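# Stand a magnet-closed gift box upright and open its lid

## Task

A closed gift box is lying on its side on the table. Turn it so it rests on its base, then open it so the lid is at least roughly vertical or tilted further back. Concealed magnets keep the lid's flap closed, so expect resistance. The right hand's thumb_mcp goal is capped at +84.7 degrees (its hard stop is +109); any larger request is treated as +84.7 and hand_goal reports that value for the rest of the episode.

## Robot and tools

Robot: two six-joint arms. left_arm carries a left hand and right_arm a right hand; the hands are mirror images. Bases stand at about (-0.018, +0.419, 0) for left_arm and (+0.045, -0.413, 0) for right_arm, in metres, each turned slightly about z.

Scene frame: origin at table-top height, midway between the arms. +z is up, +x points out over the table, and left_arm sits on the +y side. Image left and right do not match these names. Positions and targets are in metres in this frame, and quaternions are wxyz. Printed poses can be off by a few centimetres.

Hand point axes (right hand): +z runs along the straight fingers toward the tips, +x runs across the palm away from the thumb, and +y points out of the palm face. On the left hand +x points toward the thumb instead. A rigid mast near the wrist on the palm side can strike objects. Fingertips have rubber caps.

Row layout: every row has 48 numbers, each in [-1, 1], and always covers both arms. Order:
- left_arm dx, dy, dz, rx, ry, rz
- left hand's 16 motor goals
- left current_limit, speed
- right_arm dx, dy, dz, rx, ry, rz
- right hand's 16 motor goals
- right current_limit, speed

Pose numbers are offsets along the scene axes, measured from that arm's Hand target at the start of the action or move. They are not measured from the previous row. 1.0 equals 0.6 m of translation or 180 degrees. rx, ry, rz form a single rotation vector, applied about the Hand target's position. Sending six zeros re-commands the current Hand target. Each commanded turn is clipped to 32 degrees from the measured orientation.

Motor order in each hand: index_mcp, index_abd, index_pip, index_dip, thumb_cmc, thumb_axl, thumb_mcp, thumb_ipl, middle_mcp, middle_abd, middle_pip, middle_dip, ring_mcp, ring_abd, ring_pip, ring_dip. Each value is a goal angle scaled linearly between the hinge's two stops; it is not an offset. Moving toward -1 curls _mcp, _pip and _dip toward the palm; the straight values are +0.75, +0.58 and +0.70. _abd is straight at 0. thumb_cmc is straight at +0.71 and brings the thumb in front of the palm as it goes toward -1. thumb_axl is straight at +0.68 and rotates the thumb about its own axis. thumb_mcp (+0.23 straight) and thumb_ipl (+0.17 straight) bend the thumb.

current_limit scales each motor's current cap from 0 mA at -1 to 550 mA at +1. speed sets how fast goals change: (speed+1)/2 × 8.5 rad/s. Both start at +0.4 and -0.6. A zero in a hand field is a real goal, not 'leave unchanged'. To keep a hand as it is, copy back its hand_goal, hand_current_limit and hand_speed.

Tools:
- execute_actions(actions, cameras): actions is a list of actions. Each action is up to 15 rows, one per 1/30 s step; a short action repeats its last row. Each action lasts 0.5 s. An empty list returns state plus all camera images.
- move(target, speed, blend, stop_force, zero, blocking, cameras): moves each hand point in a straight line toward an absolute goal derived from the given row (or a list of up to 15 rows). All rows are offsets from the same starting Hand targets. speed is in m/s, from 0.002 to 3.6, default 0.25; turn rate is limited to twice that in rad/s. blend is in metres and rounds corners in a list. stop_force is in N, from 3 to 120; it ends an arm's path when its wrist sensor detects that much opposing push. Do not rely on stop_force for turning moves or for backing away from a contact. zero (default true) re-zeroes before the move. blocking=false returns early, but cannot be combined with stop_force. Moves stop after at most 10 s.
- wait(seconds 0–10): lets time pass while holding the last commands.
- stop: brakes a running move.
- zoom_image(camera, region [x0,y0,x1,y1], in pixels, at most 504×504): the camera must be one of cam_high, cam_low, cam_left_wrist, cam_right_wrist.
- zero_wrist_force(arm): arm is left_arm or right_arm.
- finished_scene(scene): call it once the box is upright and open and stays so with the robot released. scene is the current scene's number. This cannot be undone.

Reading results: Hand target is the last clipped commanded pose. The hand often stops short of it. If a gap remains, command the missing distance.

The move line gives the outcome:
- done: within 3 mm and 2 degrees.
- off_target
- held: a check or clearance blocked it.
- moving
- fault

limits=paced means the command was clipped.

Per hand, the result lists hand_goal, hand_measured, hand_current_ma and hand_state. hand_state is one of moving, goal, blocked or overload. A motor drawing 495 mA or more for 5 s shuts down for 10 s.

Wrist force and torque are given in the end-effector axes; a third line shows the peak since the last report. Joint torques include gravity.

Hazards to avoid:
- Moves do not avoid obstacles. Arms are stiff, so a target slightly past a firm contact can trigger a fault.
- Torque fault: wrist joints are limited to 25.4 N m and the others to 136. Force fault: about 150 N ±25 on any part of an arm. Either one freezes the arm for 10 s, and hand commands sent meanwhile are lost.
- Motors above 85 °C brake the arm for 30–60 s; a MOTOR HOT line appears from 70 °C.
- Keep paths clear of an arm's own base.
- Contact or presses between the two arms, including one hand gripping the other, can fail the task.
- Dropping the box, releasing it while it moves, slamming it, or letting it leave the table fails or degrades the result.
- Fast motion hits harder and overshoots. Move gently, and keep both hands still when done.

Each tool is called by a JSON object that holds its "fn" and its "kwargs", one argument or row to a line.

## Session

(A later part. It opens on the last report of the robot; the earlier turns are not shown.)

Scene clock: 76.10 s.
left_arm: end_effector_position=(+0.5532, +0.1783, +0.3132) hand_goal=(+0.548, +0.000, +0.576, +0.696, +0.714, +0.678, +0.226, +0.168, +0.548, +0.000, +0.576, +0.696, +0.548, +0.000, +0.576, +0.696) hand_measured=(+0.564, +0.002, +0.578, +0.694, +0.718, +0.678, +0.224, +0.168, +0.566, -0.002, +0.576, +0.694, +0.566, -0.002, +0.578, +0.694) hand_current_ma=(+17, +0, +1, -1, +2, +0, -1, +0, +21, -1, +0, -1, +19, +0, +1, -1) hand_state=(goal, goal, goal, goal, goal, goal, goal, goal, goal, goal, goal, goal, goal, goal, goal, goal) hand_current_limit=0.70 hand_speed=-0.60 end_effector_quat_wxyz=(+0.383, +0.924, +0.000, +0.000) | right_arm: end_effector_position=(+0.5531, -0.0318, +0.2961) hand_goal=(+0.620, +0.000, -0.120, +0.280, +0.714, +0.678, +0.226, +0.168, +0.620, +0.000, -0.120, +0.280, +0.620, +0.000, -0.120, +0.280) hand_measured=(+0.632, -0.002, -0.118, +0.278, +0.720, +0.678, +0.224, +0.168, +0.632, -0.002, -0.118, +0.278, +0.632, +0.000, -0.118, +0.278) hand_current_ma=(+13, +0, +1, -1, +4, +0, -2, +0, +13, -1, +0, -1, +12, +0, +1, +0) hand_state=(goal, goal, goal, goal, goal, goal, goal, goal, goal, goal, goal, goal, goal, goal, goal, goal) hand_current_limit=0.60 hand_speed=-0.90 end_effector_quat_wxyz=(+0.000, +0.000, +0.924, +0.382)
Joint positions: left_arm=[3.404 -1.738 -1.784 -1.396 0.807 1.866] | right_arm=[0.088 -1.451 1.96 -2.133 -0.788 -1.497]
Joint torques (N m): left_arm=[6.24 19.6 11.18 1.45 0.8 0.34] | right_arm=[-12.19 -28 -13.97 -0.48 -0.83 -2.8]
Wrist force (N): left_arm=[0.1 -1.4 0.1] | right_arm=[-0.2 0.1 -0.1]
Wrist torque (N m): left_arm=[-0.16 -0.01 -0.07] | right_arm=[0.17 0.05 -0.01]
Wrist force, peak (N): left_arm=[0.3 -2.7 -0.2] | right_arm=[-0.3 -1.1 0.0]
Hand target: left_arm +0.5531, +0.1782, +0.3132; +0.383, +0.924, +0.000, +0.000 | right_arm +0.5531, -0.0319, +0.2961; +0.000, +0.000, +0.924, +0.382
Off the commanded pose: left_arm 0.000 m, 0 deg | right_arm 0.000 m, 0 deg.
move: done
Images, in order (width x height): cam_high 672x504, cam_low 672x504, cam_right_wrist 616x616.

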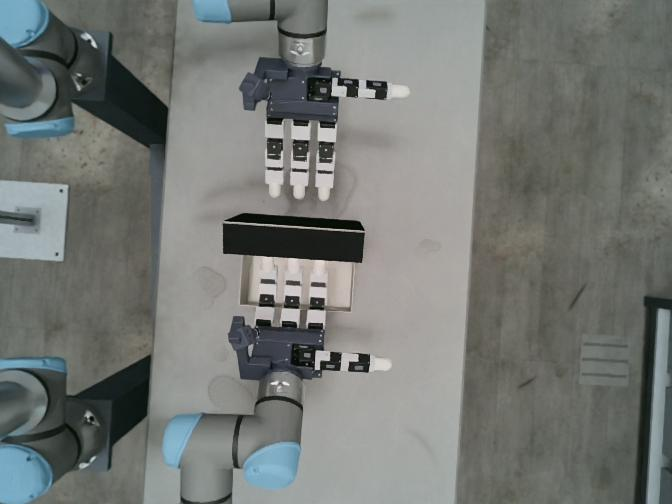

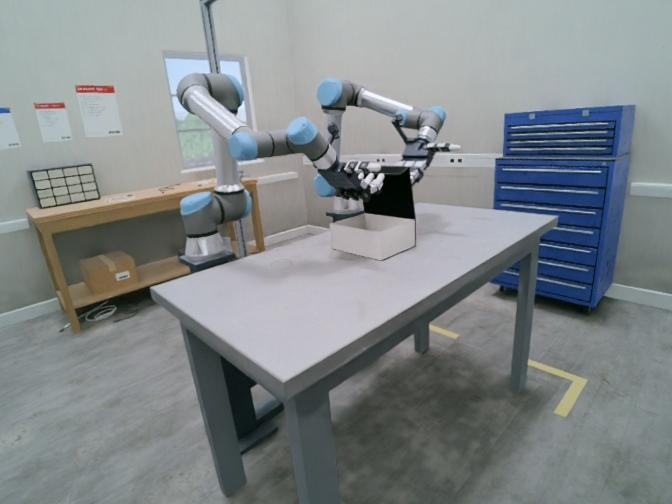

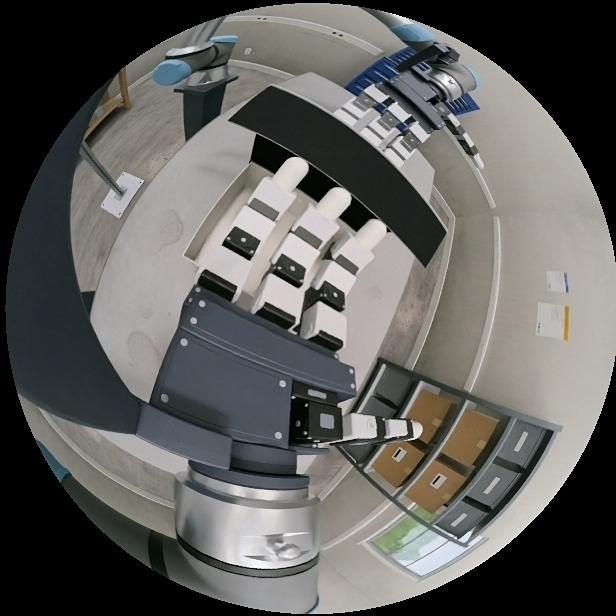

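{"fn": "move", "kwargs": {
  "target": [
    [0,0,0,0,0,0,0.548,0,0.576,0.696,0.714,0.678,0.226,0.168,0.548,0,0.576,0.696,0.548,0,0.576,0.696,0.7,-0.6,0,0.051,0.0175,0,0,0,0.62,0,-0.12,0.28,0.714,0.678,0.226,0.168,0.62,0,-0.12,0.28,0.62,0,-0.12,0.28,0.6,-0.9],
    [0,0,0,0,0,0,0.548,0,0.576,0.696,0.714,0.678,0.226,0.168,0.548,0,0.576,0.696,0.548,0,0.576,0.696,0.7,-0.6,0,0.0777,0.0227,0,0,0,0.62,0,-0.12,0.28,0.714,0.678,0.226,0.168,0.62,0,-0.12,0.28,0.62,0,-0.12,0.28,0.6,-0.9]
  ],
  "speed": 0.04,
  "blend": 0.004,
  "cameras": ["cam_low","cam_high"]
}}

{"fn": "zoom_image", "kwargs": {
  "camera": "cam_low",
  "region": [300, 150, 440, 270]
}}

{"fn": "zoom_image", "kwargs": {
  "camera": "cam_high",
  "region": [215, 175, 375, 325]
}}

Scene clock: 78.00 s.
left_arm: end_effector_position=(+0.5531, +0.1782, +0.3132) hand_goal=(+0.548, +0.000, +0.576, +0.696, +0.714, +0.678, +0.226, +0.168, +0.548, +0.000, +0.576, +0.696, +0.548, +0.000, +0.576, +0.696) hand_measured=(+0.564, +0.002, +0.578, +0.694, +0.718, +0.678, +0.224, +0.168, +0.566, -0.002, +0.576, +0.694, +0.566, -0.002, +0.578, +0.694) hand_current_ma=(+17, +0, +1, -1, +2, +0, -1, +0, +21, -1, +0, -1, +19, +0, +1, -1) hand_state=(goal, goal, goal, goal, goal, goal, goal, goal, goal, goal, goal, goal, goal, goal, goal, goal) hand_current_limit=0.70 hand_speed=-0.60 end_effector_quat_wxyz=(+0.383, +0.924, +0.000, +0.000) | right_arm: end_effector_position=(+0.5531, +0.0148, +0.3097) hand_goal=(+0.620, +0.000, -0.120, +0.280, +0.714, +0.678, +0.226, +0.168, +0.620, +0.000, -0.120, +0.280, +0.620, +0.000, -0.120, +0.280) hand_measured=(+0.632, -0.002, -0.118, +0.278, +0.720, +0.678, +0.224, +0.168, +0.632, -0.002, -0.118, +0.278, +0.632, +0.000, -0.118, +0.278) hand_current_ma=(+13, +0, +1, -1, +4, +0, -2, +0, +13, -1, +0, -1, +12, +0, +1, +0) hand_state=(goal, goal, goal, goal, goal, goal, goal, goal, goal, goal, goal, goal, goal, goal, goal, goal) hand_current_limit=0.60 hand_speed=-0.90 end_effector_quat_wxyz=(+0.000, +0.000, +0.924, +0.382)
Joint positions: left_arm=[3.404 -1.738 -1.784 -1.396 0.807 1.866] | right_arm=[0.18 -1.417 1.907 -2.205 -0.797 -1.368]
Joint torques (N m): left_arm=[-8.5 17.95 7.96 1.07 -3.15 -1.28] | right_arm=[-13.24 -37.28 -14.31 -0.9 0.33 -2.69]
Wrist force (N): left_arm=[-0.1 -1.5 0.3] | right_arm=[-0.2 0.0 -0.1]
Wrist torque (N m): left_arm=[-0.19 0.02 -0.07] | right_arm=[0.15 0.06 -0.03]
Wrist force, peak (N): left_arm=[0.1 -1.7 0.6] | right_arm=[-0.2 -0.9 -0.5]
Hand target: left_arm +0.5531, +0.1782, +0.3132; +0.383, +0.924, +0.000, +0.000 | right_arm +0.5531, +0.0148, +0.3097; +0.000, +0.000, +0.924, +0.382
Off the commanded pose: left_arm 0.000 m, 0 deg | right_arm 0.000 m, 0 deg.
move: done
Images, in order (width x height): cam_high 672x504, cam_low 672x504.

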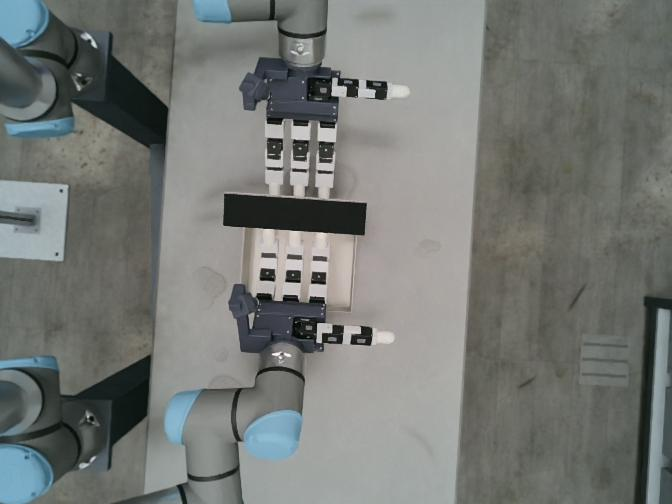

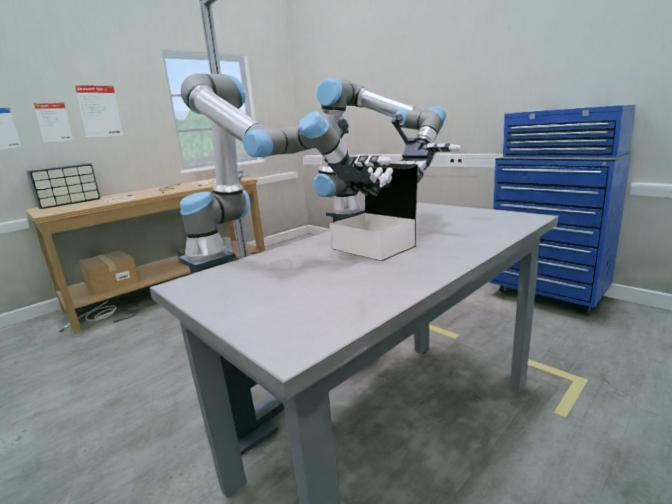

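Scaled by 3.600.

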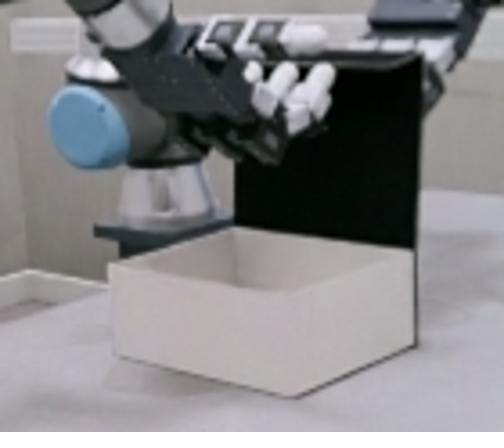

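Scaled by 3.150.

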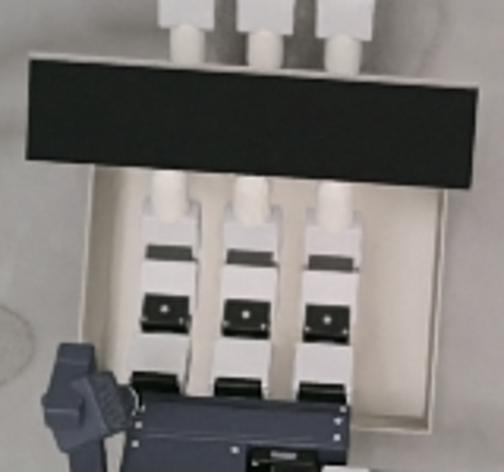

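{"fn": "move", "kwargs": {
  "target": [
    [0,0,0,0,0,0,0.548,0,0.576,0.696,0.714,0.678,0.226,0.168,0.548,0,0.576,0.696,0.548,0,0.576,0.696,0.7,-0.6,0,0.0235,-0.0665,0,0,0,0.62,0,-0.12,0.28,0.714,0.678,0.226,0.168,0.62,0,-0.12,0.28,0.62,0,-0.12,0.28,0.6,-0.9],
    [0,0,0,0,0,0,0.548,0,0.576,0.696,0.714,0.678,0.226,0.168,0.548,0,0.576,0.696,0.548,0,0.576,0.696,0.7,-0.6,0,0.05,-0.077,0,0,0,0.62,0,-0.12,0.28,0.714,0.678,0.226,0.168,0.62,0,-0.12,0.28,0.62,0,-0.12,0.28,0.6,-0.9],
    [0,0,0,0,0,0,0.548,0,0.576,0.696,0.714,0.678,0.226,0.168,0.548,0,0.576,0.696,0.548,0,0.576,0.696,0.7,-0.6,0,-0.22,-0.077,0,0,0,0.62,0,-0.12,0.28,0.714,0.678,0.226,0.168,0.62,0,-0.12,0.28,0.62,0,-0.12,0.28,0.6,-0.9]
  ],
  "speed": [0.06,0.05,0.15],
  "blend": [0.006,0.002,0],
  "cameras": ["cam_low","cam_high"]
}}

{"fn": "zoom_image", "kwargs": {
  "camera": "cam_low",
  "region": [300, 150, 440, 270]
}}

{"fn": "zoom_image", "kwargs": {
  "camera": "cam_high",
  "region": [215, 175, 375, 325]
}}

Scene clock: 81.17 s.
left_arm: end_effector_position=(+0.5531, +0.1782, +0.3132) hand_goal=(+0.548, +0.000, +0.576, +0.696, +0.714, +0.678, +0.226, +0.168, +0.548, +0.000, +0.576, +0.696, +0.548, +0.000, +0.576, +0.696) hand_measured=(+0.564, +0.002, +0.578, +0.694, +0.718, +0.678, +0.224, +0.168, +0.566, -0.002, +0.576, +0.694, +0.566, -0.002, +0.578, +0.694) hand_current_ma=(+17, +0, +1, -1, +2, +0, -1, +0, +21, -1, +0, -1, +19, +0, +1, -1) hand_state=(goal, goal, goal, goal, goal, goal, goal, goal, goal, goal, goal, goal, goal, goal, goal, goal) hand_current_limit=0.70 hand_speed=-0.60 end_effector_quat_wxyz=(+0.383, +0.924, +0.000, +0.000) | right_arm: end_effector_position=(+0.5531, -0.1172, +0.2635) hand_goal=(+0.620, +0.000, -0.120, +0.280, +0.714, +0.678, +0.226, +0.168, +0.620, +0.000, -0.120, +0.280, +0.620, +0.000, -0.120, +0.280) hand_measured=(+0.632, -0.002, -0.118, +0.278, +0.720, +0.678, +0.224, +0.168, +0.632, -0.002, -0.118, +0.278, +0.632, +0.000, -0.118, +0.278) hand_current_ma=(+13, +0, +1, -1, +4, +0, -2, +0, +13, -1, +0, -1, +12, +0, +1, +0) hand_state=(goal, goal, goal, goal, goal, goal, goal, goal, goal, goal, goal, goal, goal, goal, goal, goal) hand_current_limit=0.60 hand_speed=-0.90 end_effector_quat_wxyz=(+0.000, +0.000, +0.924, +0.382)
Joint positions: left_arm=[3.404 -1.738 -1.784 -1.396 0.807 1.866] | right_arm=[-0.089 -1.476 2.033 -2.005 -0.794 -1.746]
Joint torques (N m): left_arm=[-8.62 18.01 8.22 1.57 -3.29 -1.38] | right_arm=[-9.83 -17.46 -28.92 -0.69 4.34 -1.66]
Wrist force (N): left_arm=[-0.1 -1.2 0.4] | right_arm=[-0.1 -0.7 -0.2]
Wrist torque (N m): left_arm=[-0.14 0.02 -0.08] | right_arm=[0.08 0.04 -0.15]
Wrist force, peak (N): left_arm=[0.4 -1.7 0.2] | right_arm=[-0.2 1.8 1.7]
Hand target: left_arm +0.5531, +0.1782, +0.3132; +0.383, +0.924, +0.000, +0.000 | right_arm +0.5531, -0.1172, +0.2635; +0.000, +0.000, +0.924, +0.382
Off the commanded pose: left_arm 0.000 m, 0 deg | right_arm 0.000 m, 0 deg.
move: done
Images, in order (width x height): cam_high 672x504, cam_low 672x504.

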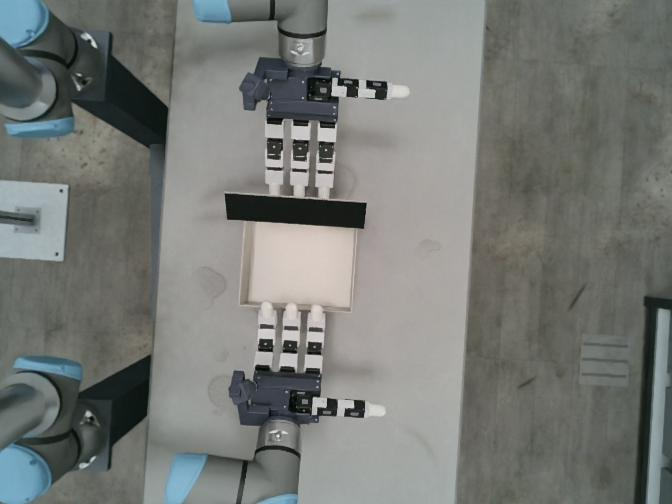

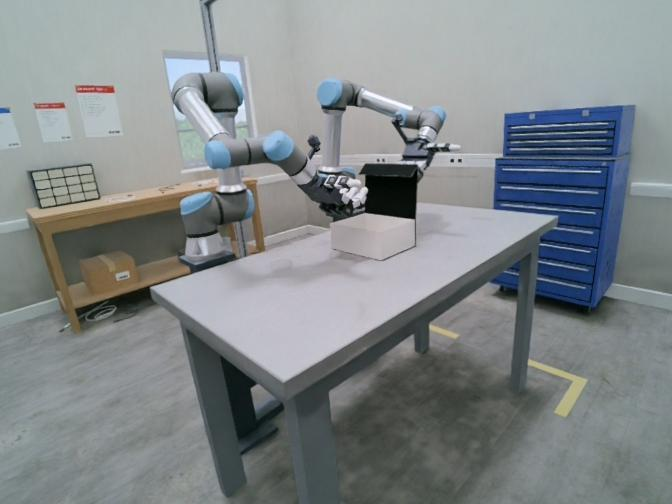

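Scaled by 3.600.

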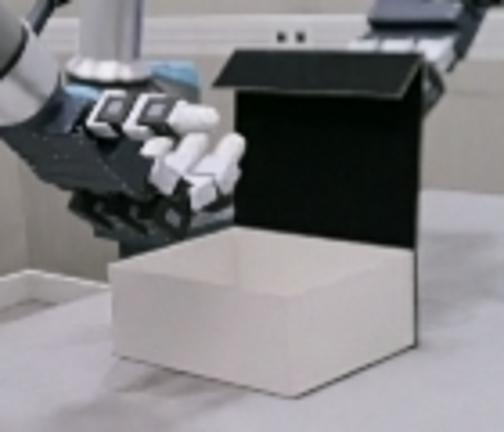

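Scaled by 3.150.

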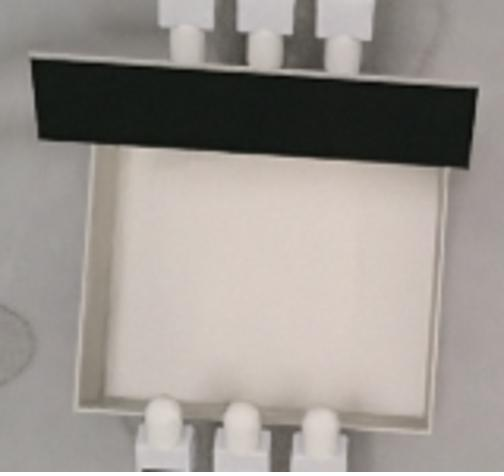

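{"fn": "move", "kwargs": {
  "target": [
    [0,0.05,0,0,0,0,0.548,0,0.576,0.696,0.714,0.678,0.226,0.168,0.548,0,0.576,0.696,0.548,0,0.576,0.696,0.7,-0.6,0,-0.1,0,0,0,0,0.62,0,-0.12,0.28,0.714,0.678,0.226,0.168,0.62,0,-0.12,0.28,0.62,0,-0.12,0.28,0.6,-0.9]
  ],
  "speed": 0.04,
  "cameras": ["cam_high", "cam_low"]
}}

{"fn": "zoom_image", "kwargs": {
  "camera": "cam_low",
  "region": [300, 150, 440, 270]
}}

{"fn": "zoom_image", "kwargs": {
  "camera": "cam_high",
  "region": [215, 175, 375, 325]
}}

Scene clock: 83.63 s.
left_arm: end_effector_position=(+0.5532, +0.2084, +0.3132) hand_goal=(+0.548, +0.000, +0.576, +0.696, +0.714, +0.678, +0.226, +0.168, +0.548, +0.000, +0.576, +0.696, +0.548, +0.000, +0.576, +0.696) hand_measured=(+0.564, +0.002, +0.578, +0.694, +0.718, +0.678, +0.224, +0.168, +0.566, -0.002, +0.576, +0.694, +0.566, -0.002, +0.578, +0.694) hand_current_ma=(+17, +0, +1, -1, +2, +0, -1, +0, +21, -1, +0, -1, +19, +0, +1, -1) hand_state=(goal, goal, goal, goal, goal, goal, goal, goal, goal, goal, goal, goal, goal, goal, goal, goal) hand_current_limit=0.70 hand_speed=-0.60 end_effector_quat_wxyz=(+0.383, +0.924, +0.000, +0.000) | right_arm: end_effector_position=(+0.5531, -0.1773, +0.2636) hand_goal=(+0.620, +0.000, -0.120, +0.280, +0.714, +0.678, +0.226, +0.168, +0.620, +0.000, -0.120, +0.280, +0.620, +0.000, -0.120, +0.280) hand_measured=(+0.632, -0.002, -0.118, +0.278, +0.720, +0.678, +0.224, +0.168, +0.632, -0.002, -0.118, +0.278, +0.632, +0.000, -0.118, +0.278) hand_current_ma=(+13, +0, +1, -1, +4, +0, -2, +0, +13, -1, +0, -1, +12, +0, +1, +0) hand_state=(goal, goal, goal, goal, goal, goal, goal, goal, goal, goal, goal, goal, goal, goal, goal, goal) hand_current_limit=0.60 hand_speed=-0.90 end_effector_quat_wxyz=(+0.000, +0.000, +0.924, +0.382)
Joint positions: left_arm=[3.459 -1.736 -1.774 -1.46 0.82 1.939] | right_arm=[-0.215 -1.499 2.024 -1.854 -0.817 -1.918]
Joint torques (N m): left_arm=[-12.14 39.51 23.69 3.56 -0.6 -1.35] | right_arm=[10.8 -23.25 -20.47 -4.34 2.02 2.78]
Wrist force (N): left_arm=[0.2 -1.4 0.4] | right_arm=[-0.2 -0.1 0.1]
Wrist torque (N m): left_arm=[-0.16 -0.02 -0.05] | right_arm=[0.13 0.03 -0.16]
Wrist force, peak (N): left_arm=[0.0 -1.7 0.4] | right_arm=[-0.3 -0.6 -0.4]
Hand target: left_arm +0.5531, +0.2082, +0.3132; +0.383, +0.924, +0.000, +0.000 | right_arm +0.5531, -0.1772, +0.2635; +0.000, +0.000, +0.924, +0.382
Off the commanded pose: left_arm 0.000 m, 0 deg | right_arm 0.000 m, 0 deg.
move: done
Images, in order (width x height): cam_high 672x504, cam_low 672x504.

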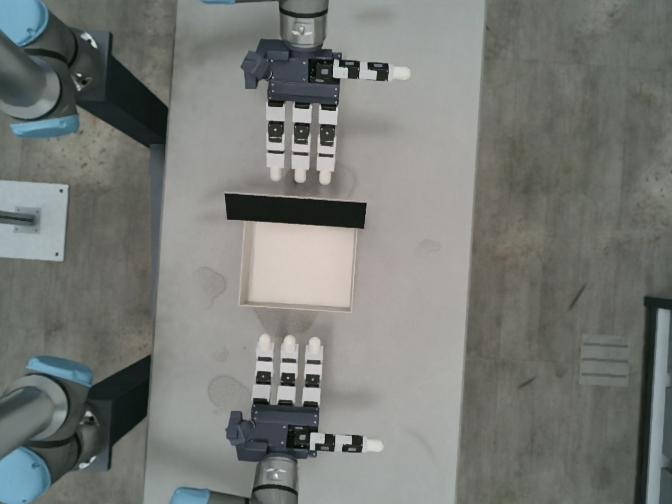

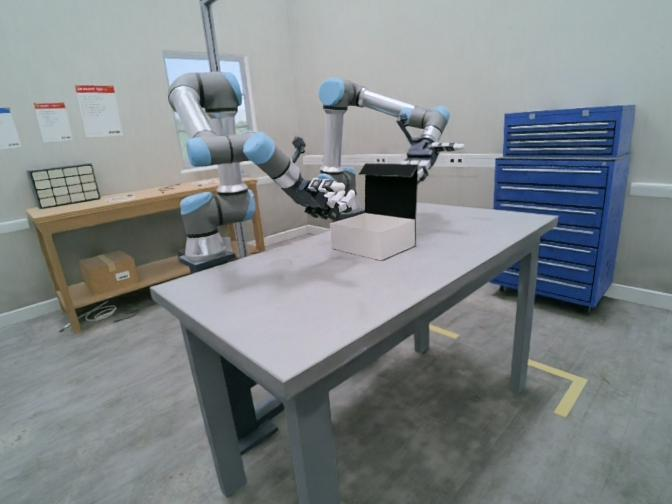

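Scaled by 3.600.

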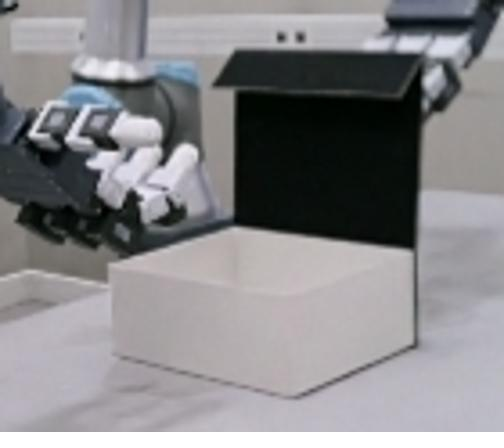

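Scaled by 3.150.

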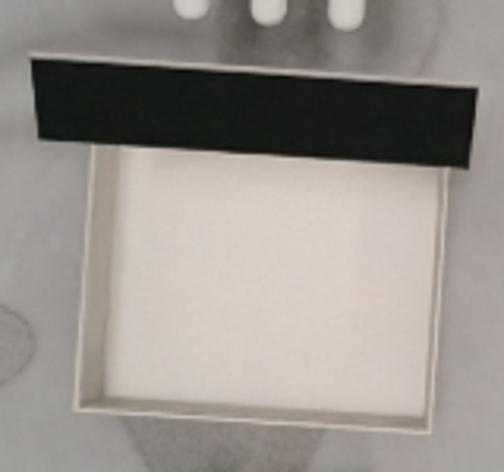

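{"fn": "move", "kwargs": {
  "target": [
    [0,0.12,0.05,0,0,0,0.548,0,0.576,0.696,0.714,0.678,0.226,0.168,0.548,0,0.576,0.696,0.548,0,0.576,0.696,0.7,-0.6,0,-0.12,0.03,0,0,0,0.62,0,-0.12,0.28,0.714,0.678,0.226,0.168,0.62,0,-0.12,0.28,0.62,0,-0.12,0.28,0.6,-0.9]
  ],
  "speed": 0.1,
  "cameras": ["cam_high", "cam_low"]
}}

{"fn": "zoom_image", "kwargs": {
  "camera": "cam_low",
  "region": [300, 150, 440, 270]
}}

{"fn": "zoom_image", "kwargs": {
  "camera": "cam_high",
  "region": [215, 175, 375, 325]
}}

Scene clock: 85.07 s.
left_arm: end_effector_position=(+0.5532, +0.2803, +0.3432) hand_goal=(+0.548, +0.000, +0.576, +0.696, +0.714, +0.678, +0.226, +0.168, +0.548, +0.000, +0.576, +0.696, +0.548, +0.000, +0.576, +0.696) hand_measured=(+0.564, +0.002, +0.578, +0.694, +0.718, +0.678, +0.224, +0.168, +0.566, -0.002, +0.576, +0.694, +0.566, -0.002, +0.578, +0.694) hand_current_ma=(+17, +0, +1, -1, +2, +0, -1, +0, +21, -1, +0, -1, +19, +0, +1, -1) hand_state=(goal, goal, goal, goal, goal, goal, goal, goal, goal, goal, goal, goal, goal, goal, goal, goal) hand_current_limit=0.70 hand_speed=-0.60 end_effector_quat_wxyz=(+0.383, +0.924, +0.000, +0.000) | right_arm: end_effector_position=(+0.5531, -0.2493, +0.2816) hand_goal=(+0.620, +0.000, -0.120, +0.280, +0.714, +0.678, +0.226, +0.168, +0.620, +0.000, -0.120, +0.280, +0.620, +0.000, -0.120, +0.280) hand_measured=(+0.632, -0.002, -0.118, +0.278, +0.720, +0.678, +0.224, +0.168, +0.632, -0.002, -0.118, +0.278, +0.632, +0.000, -0.118, +0.278) hand_current_ma=(+13, +0, +1, -1, +4, +0, -2, +0, +13, -1, +0, -1, +12, +0, +1, +0) hand_state=(goal, goal, goal, goal, goal, goal, goal, goal, goal, goal, goal, goal, goal, goal, goal, goal) hand_current_limit=0.60 hand_speed=-0.90 end_effector_quat_wxyz=(+0.000, +0.000, +0.924, +0.382)
Joint positions: left_arm=[3.586 -1.728 -1.675 -1.675 0.859 2.102] | right_arm=[-0.361 -1.518 1.959 -1.644 -0.861 -2.105]
Joint torques (N m): left_arm=[-7.3 19.22 10.7 0.99 -4.14 -0.13] | right_arm=[2.42 -16.47 -13.79 -2.08 4.02 1.63]
Wrist force (N): left_arm=[0.1 -1.0 0.3] | right_arm=[-0.3 -0.4 -0.3]
Wrist torque (N m): left_arm=[-0.12 0.00 0.04] | right_arm=[0.12 0.04 -0.17]
Wrist force, peak (N): left_arm=[0.0 -1.9 -0.8] | right_arm=[-0.1 -0.8 -1.3]
Hand target: left_arm +0.5531, +0.2802, +0.3432; +0.383, +0.924, +0.000, +0.000 | right_arm +0.5531, -0.2492, +0.2815; +0.000, +0.000, +0.924, +0.382
Off the commanded pose: left_arm 0.000 m, 0 deg | right_arm 0.000 m, 0 deg.
move: done
Images, in order (width x height): cam_high 672x504, cam_low 672x504.

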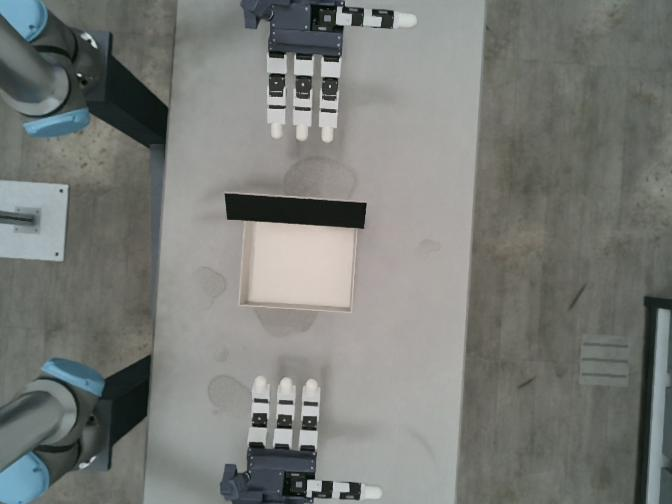

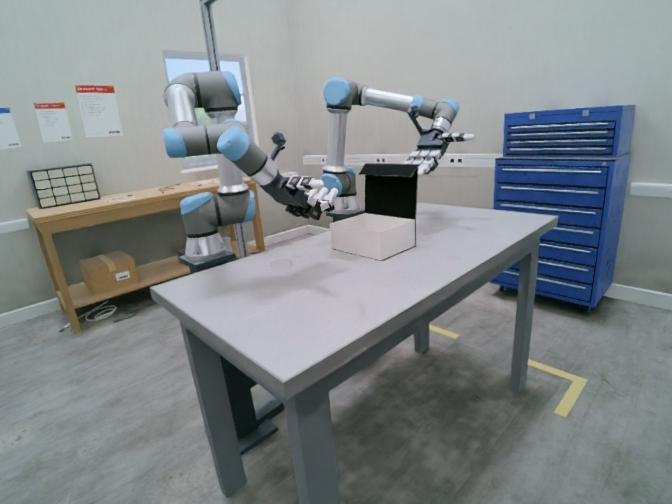

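Scaled by 3.600.

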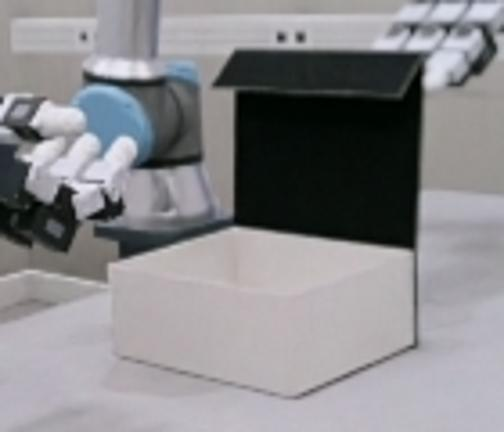

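Scaled by 3.150.

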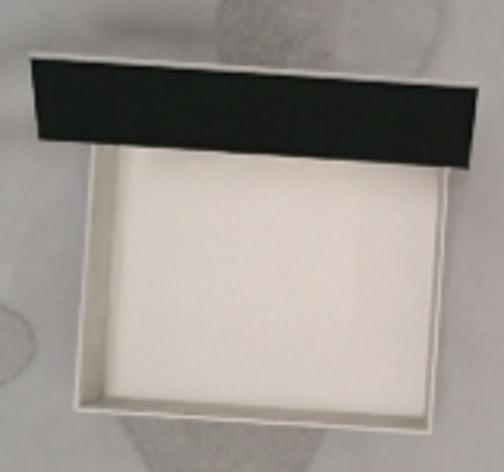

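{"fn": "finished_scene", "kwargs": {
  "scene": 2
}}

The scene is finished: the task was done.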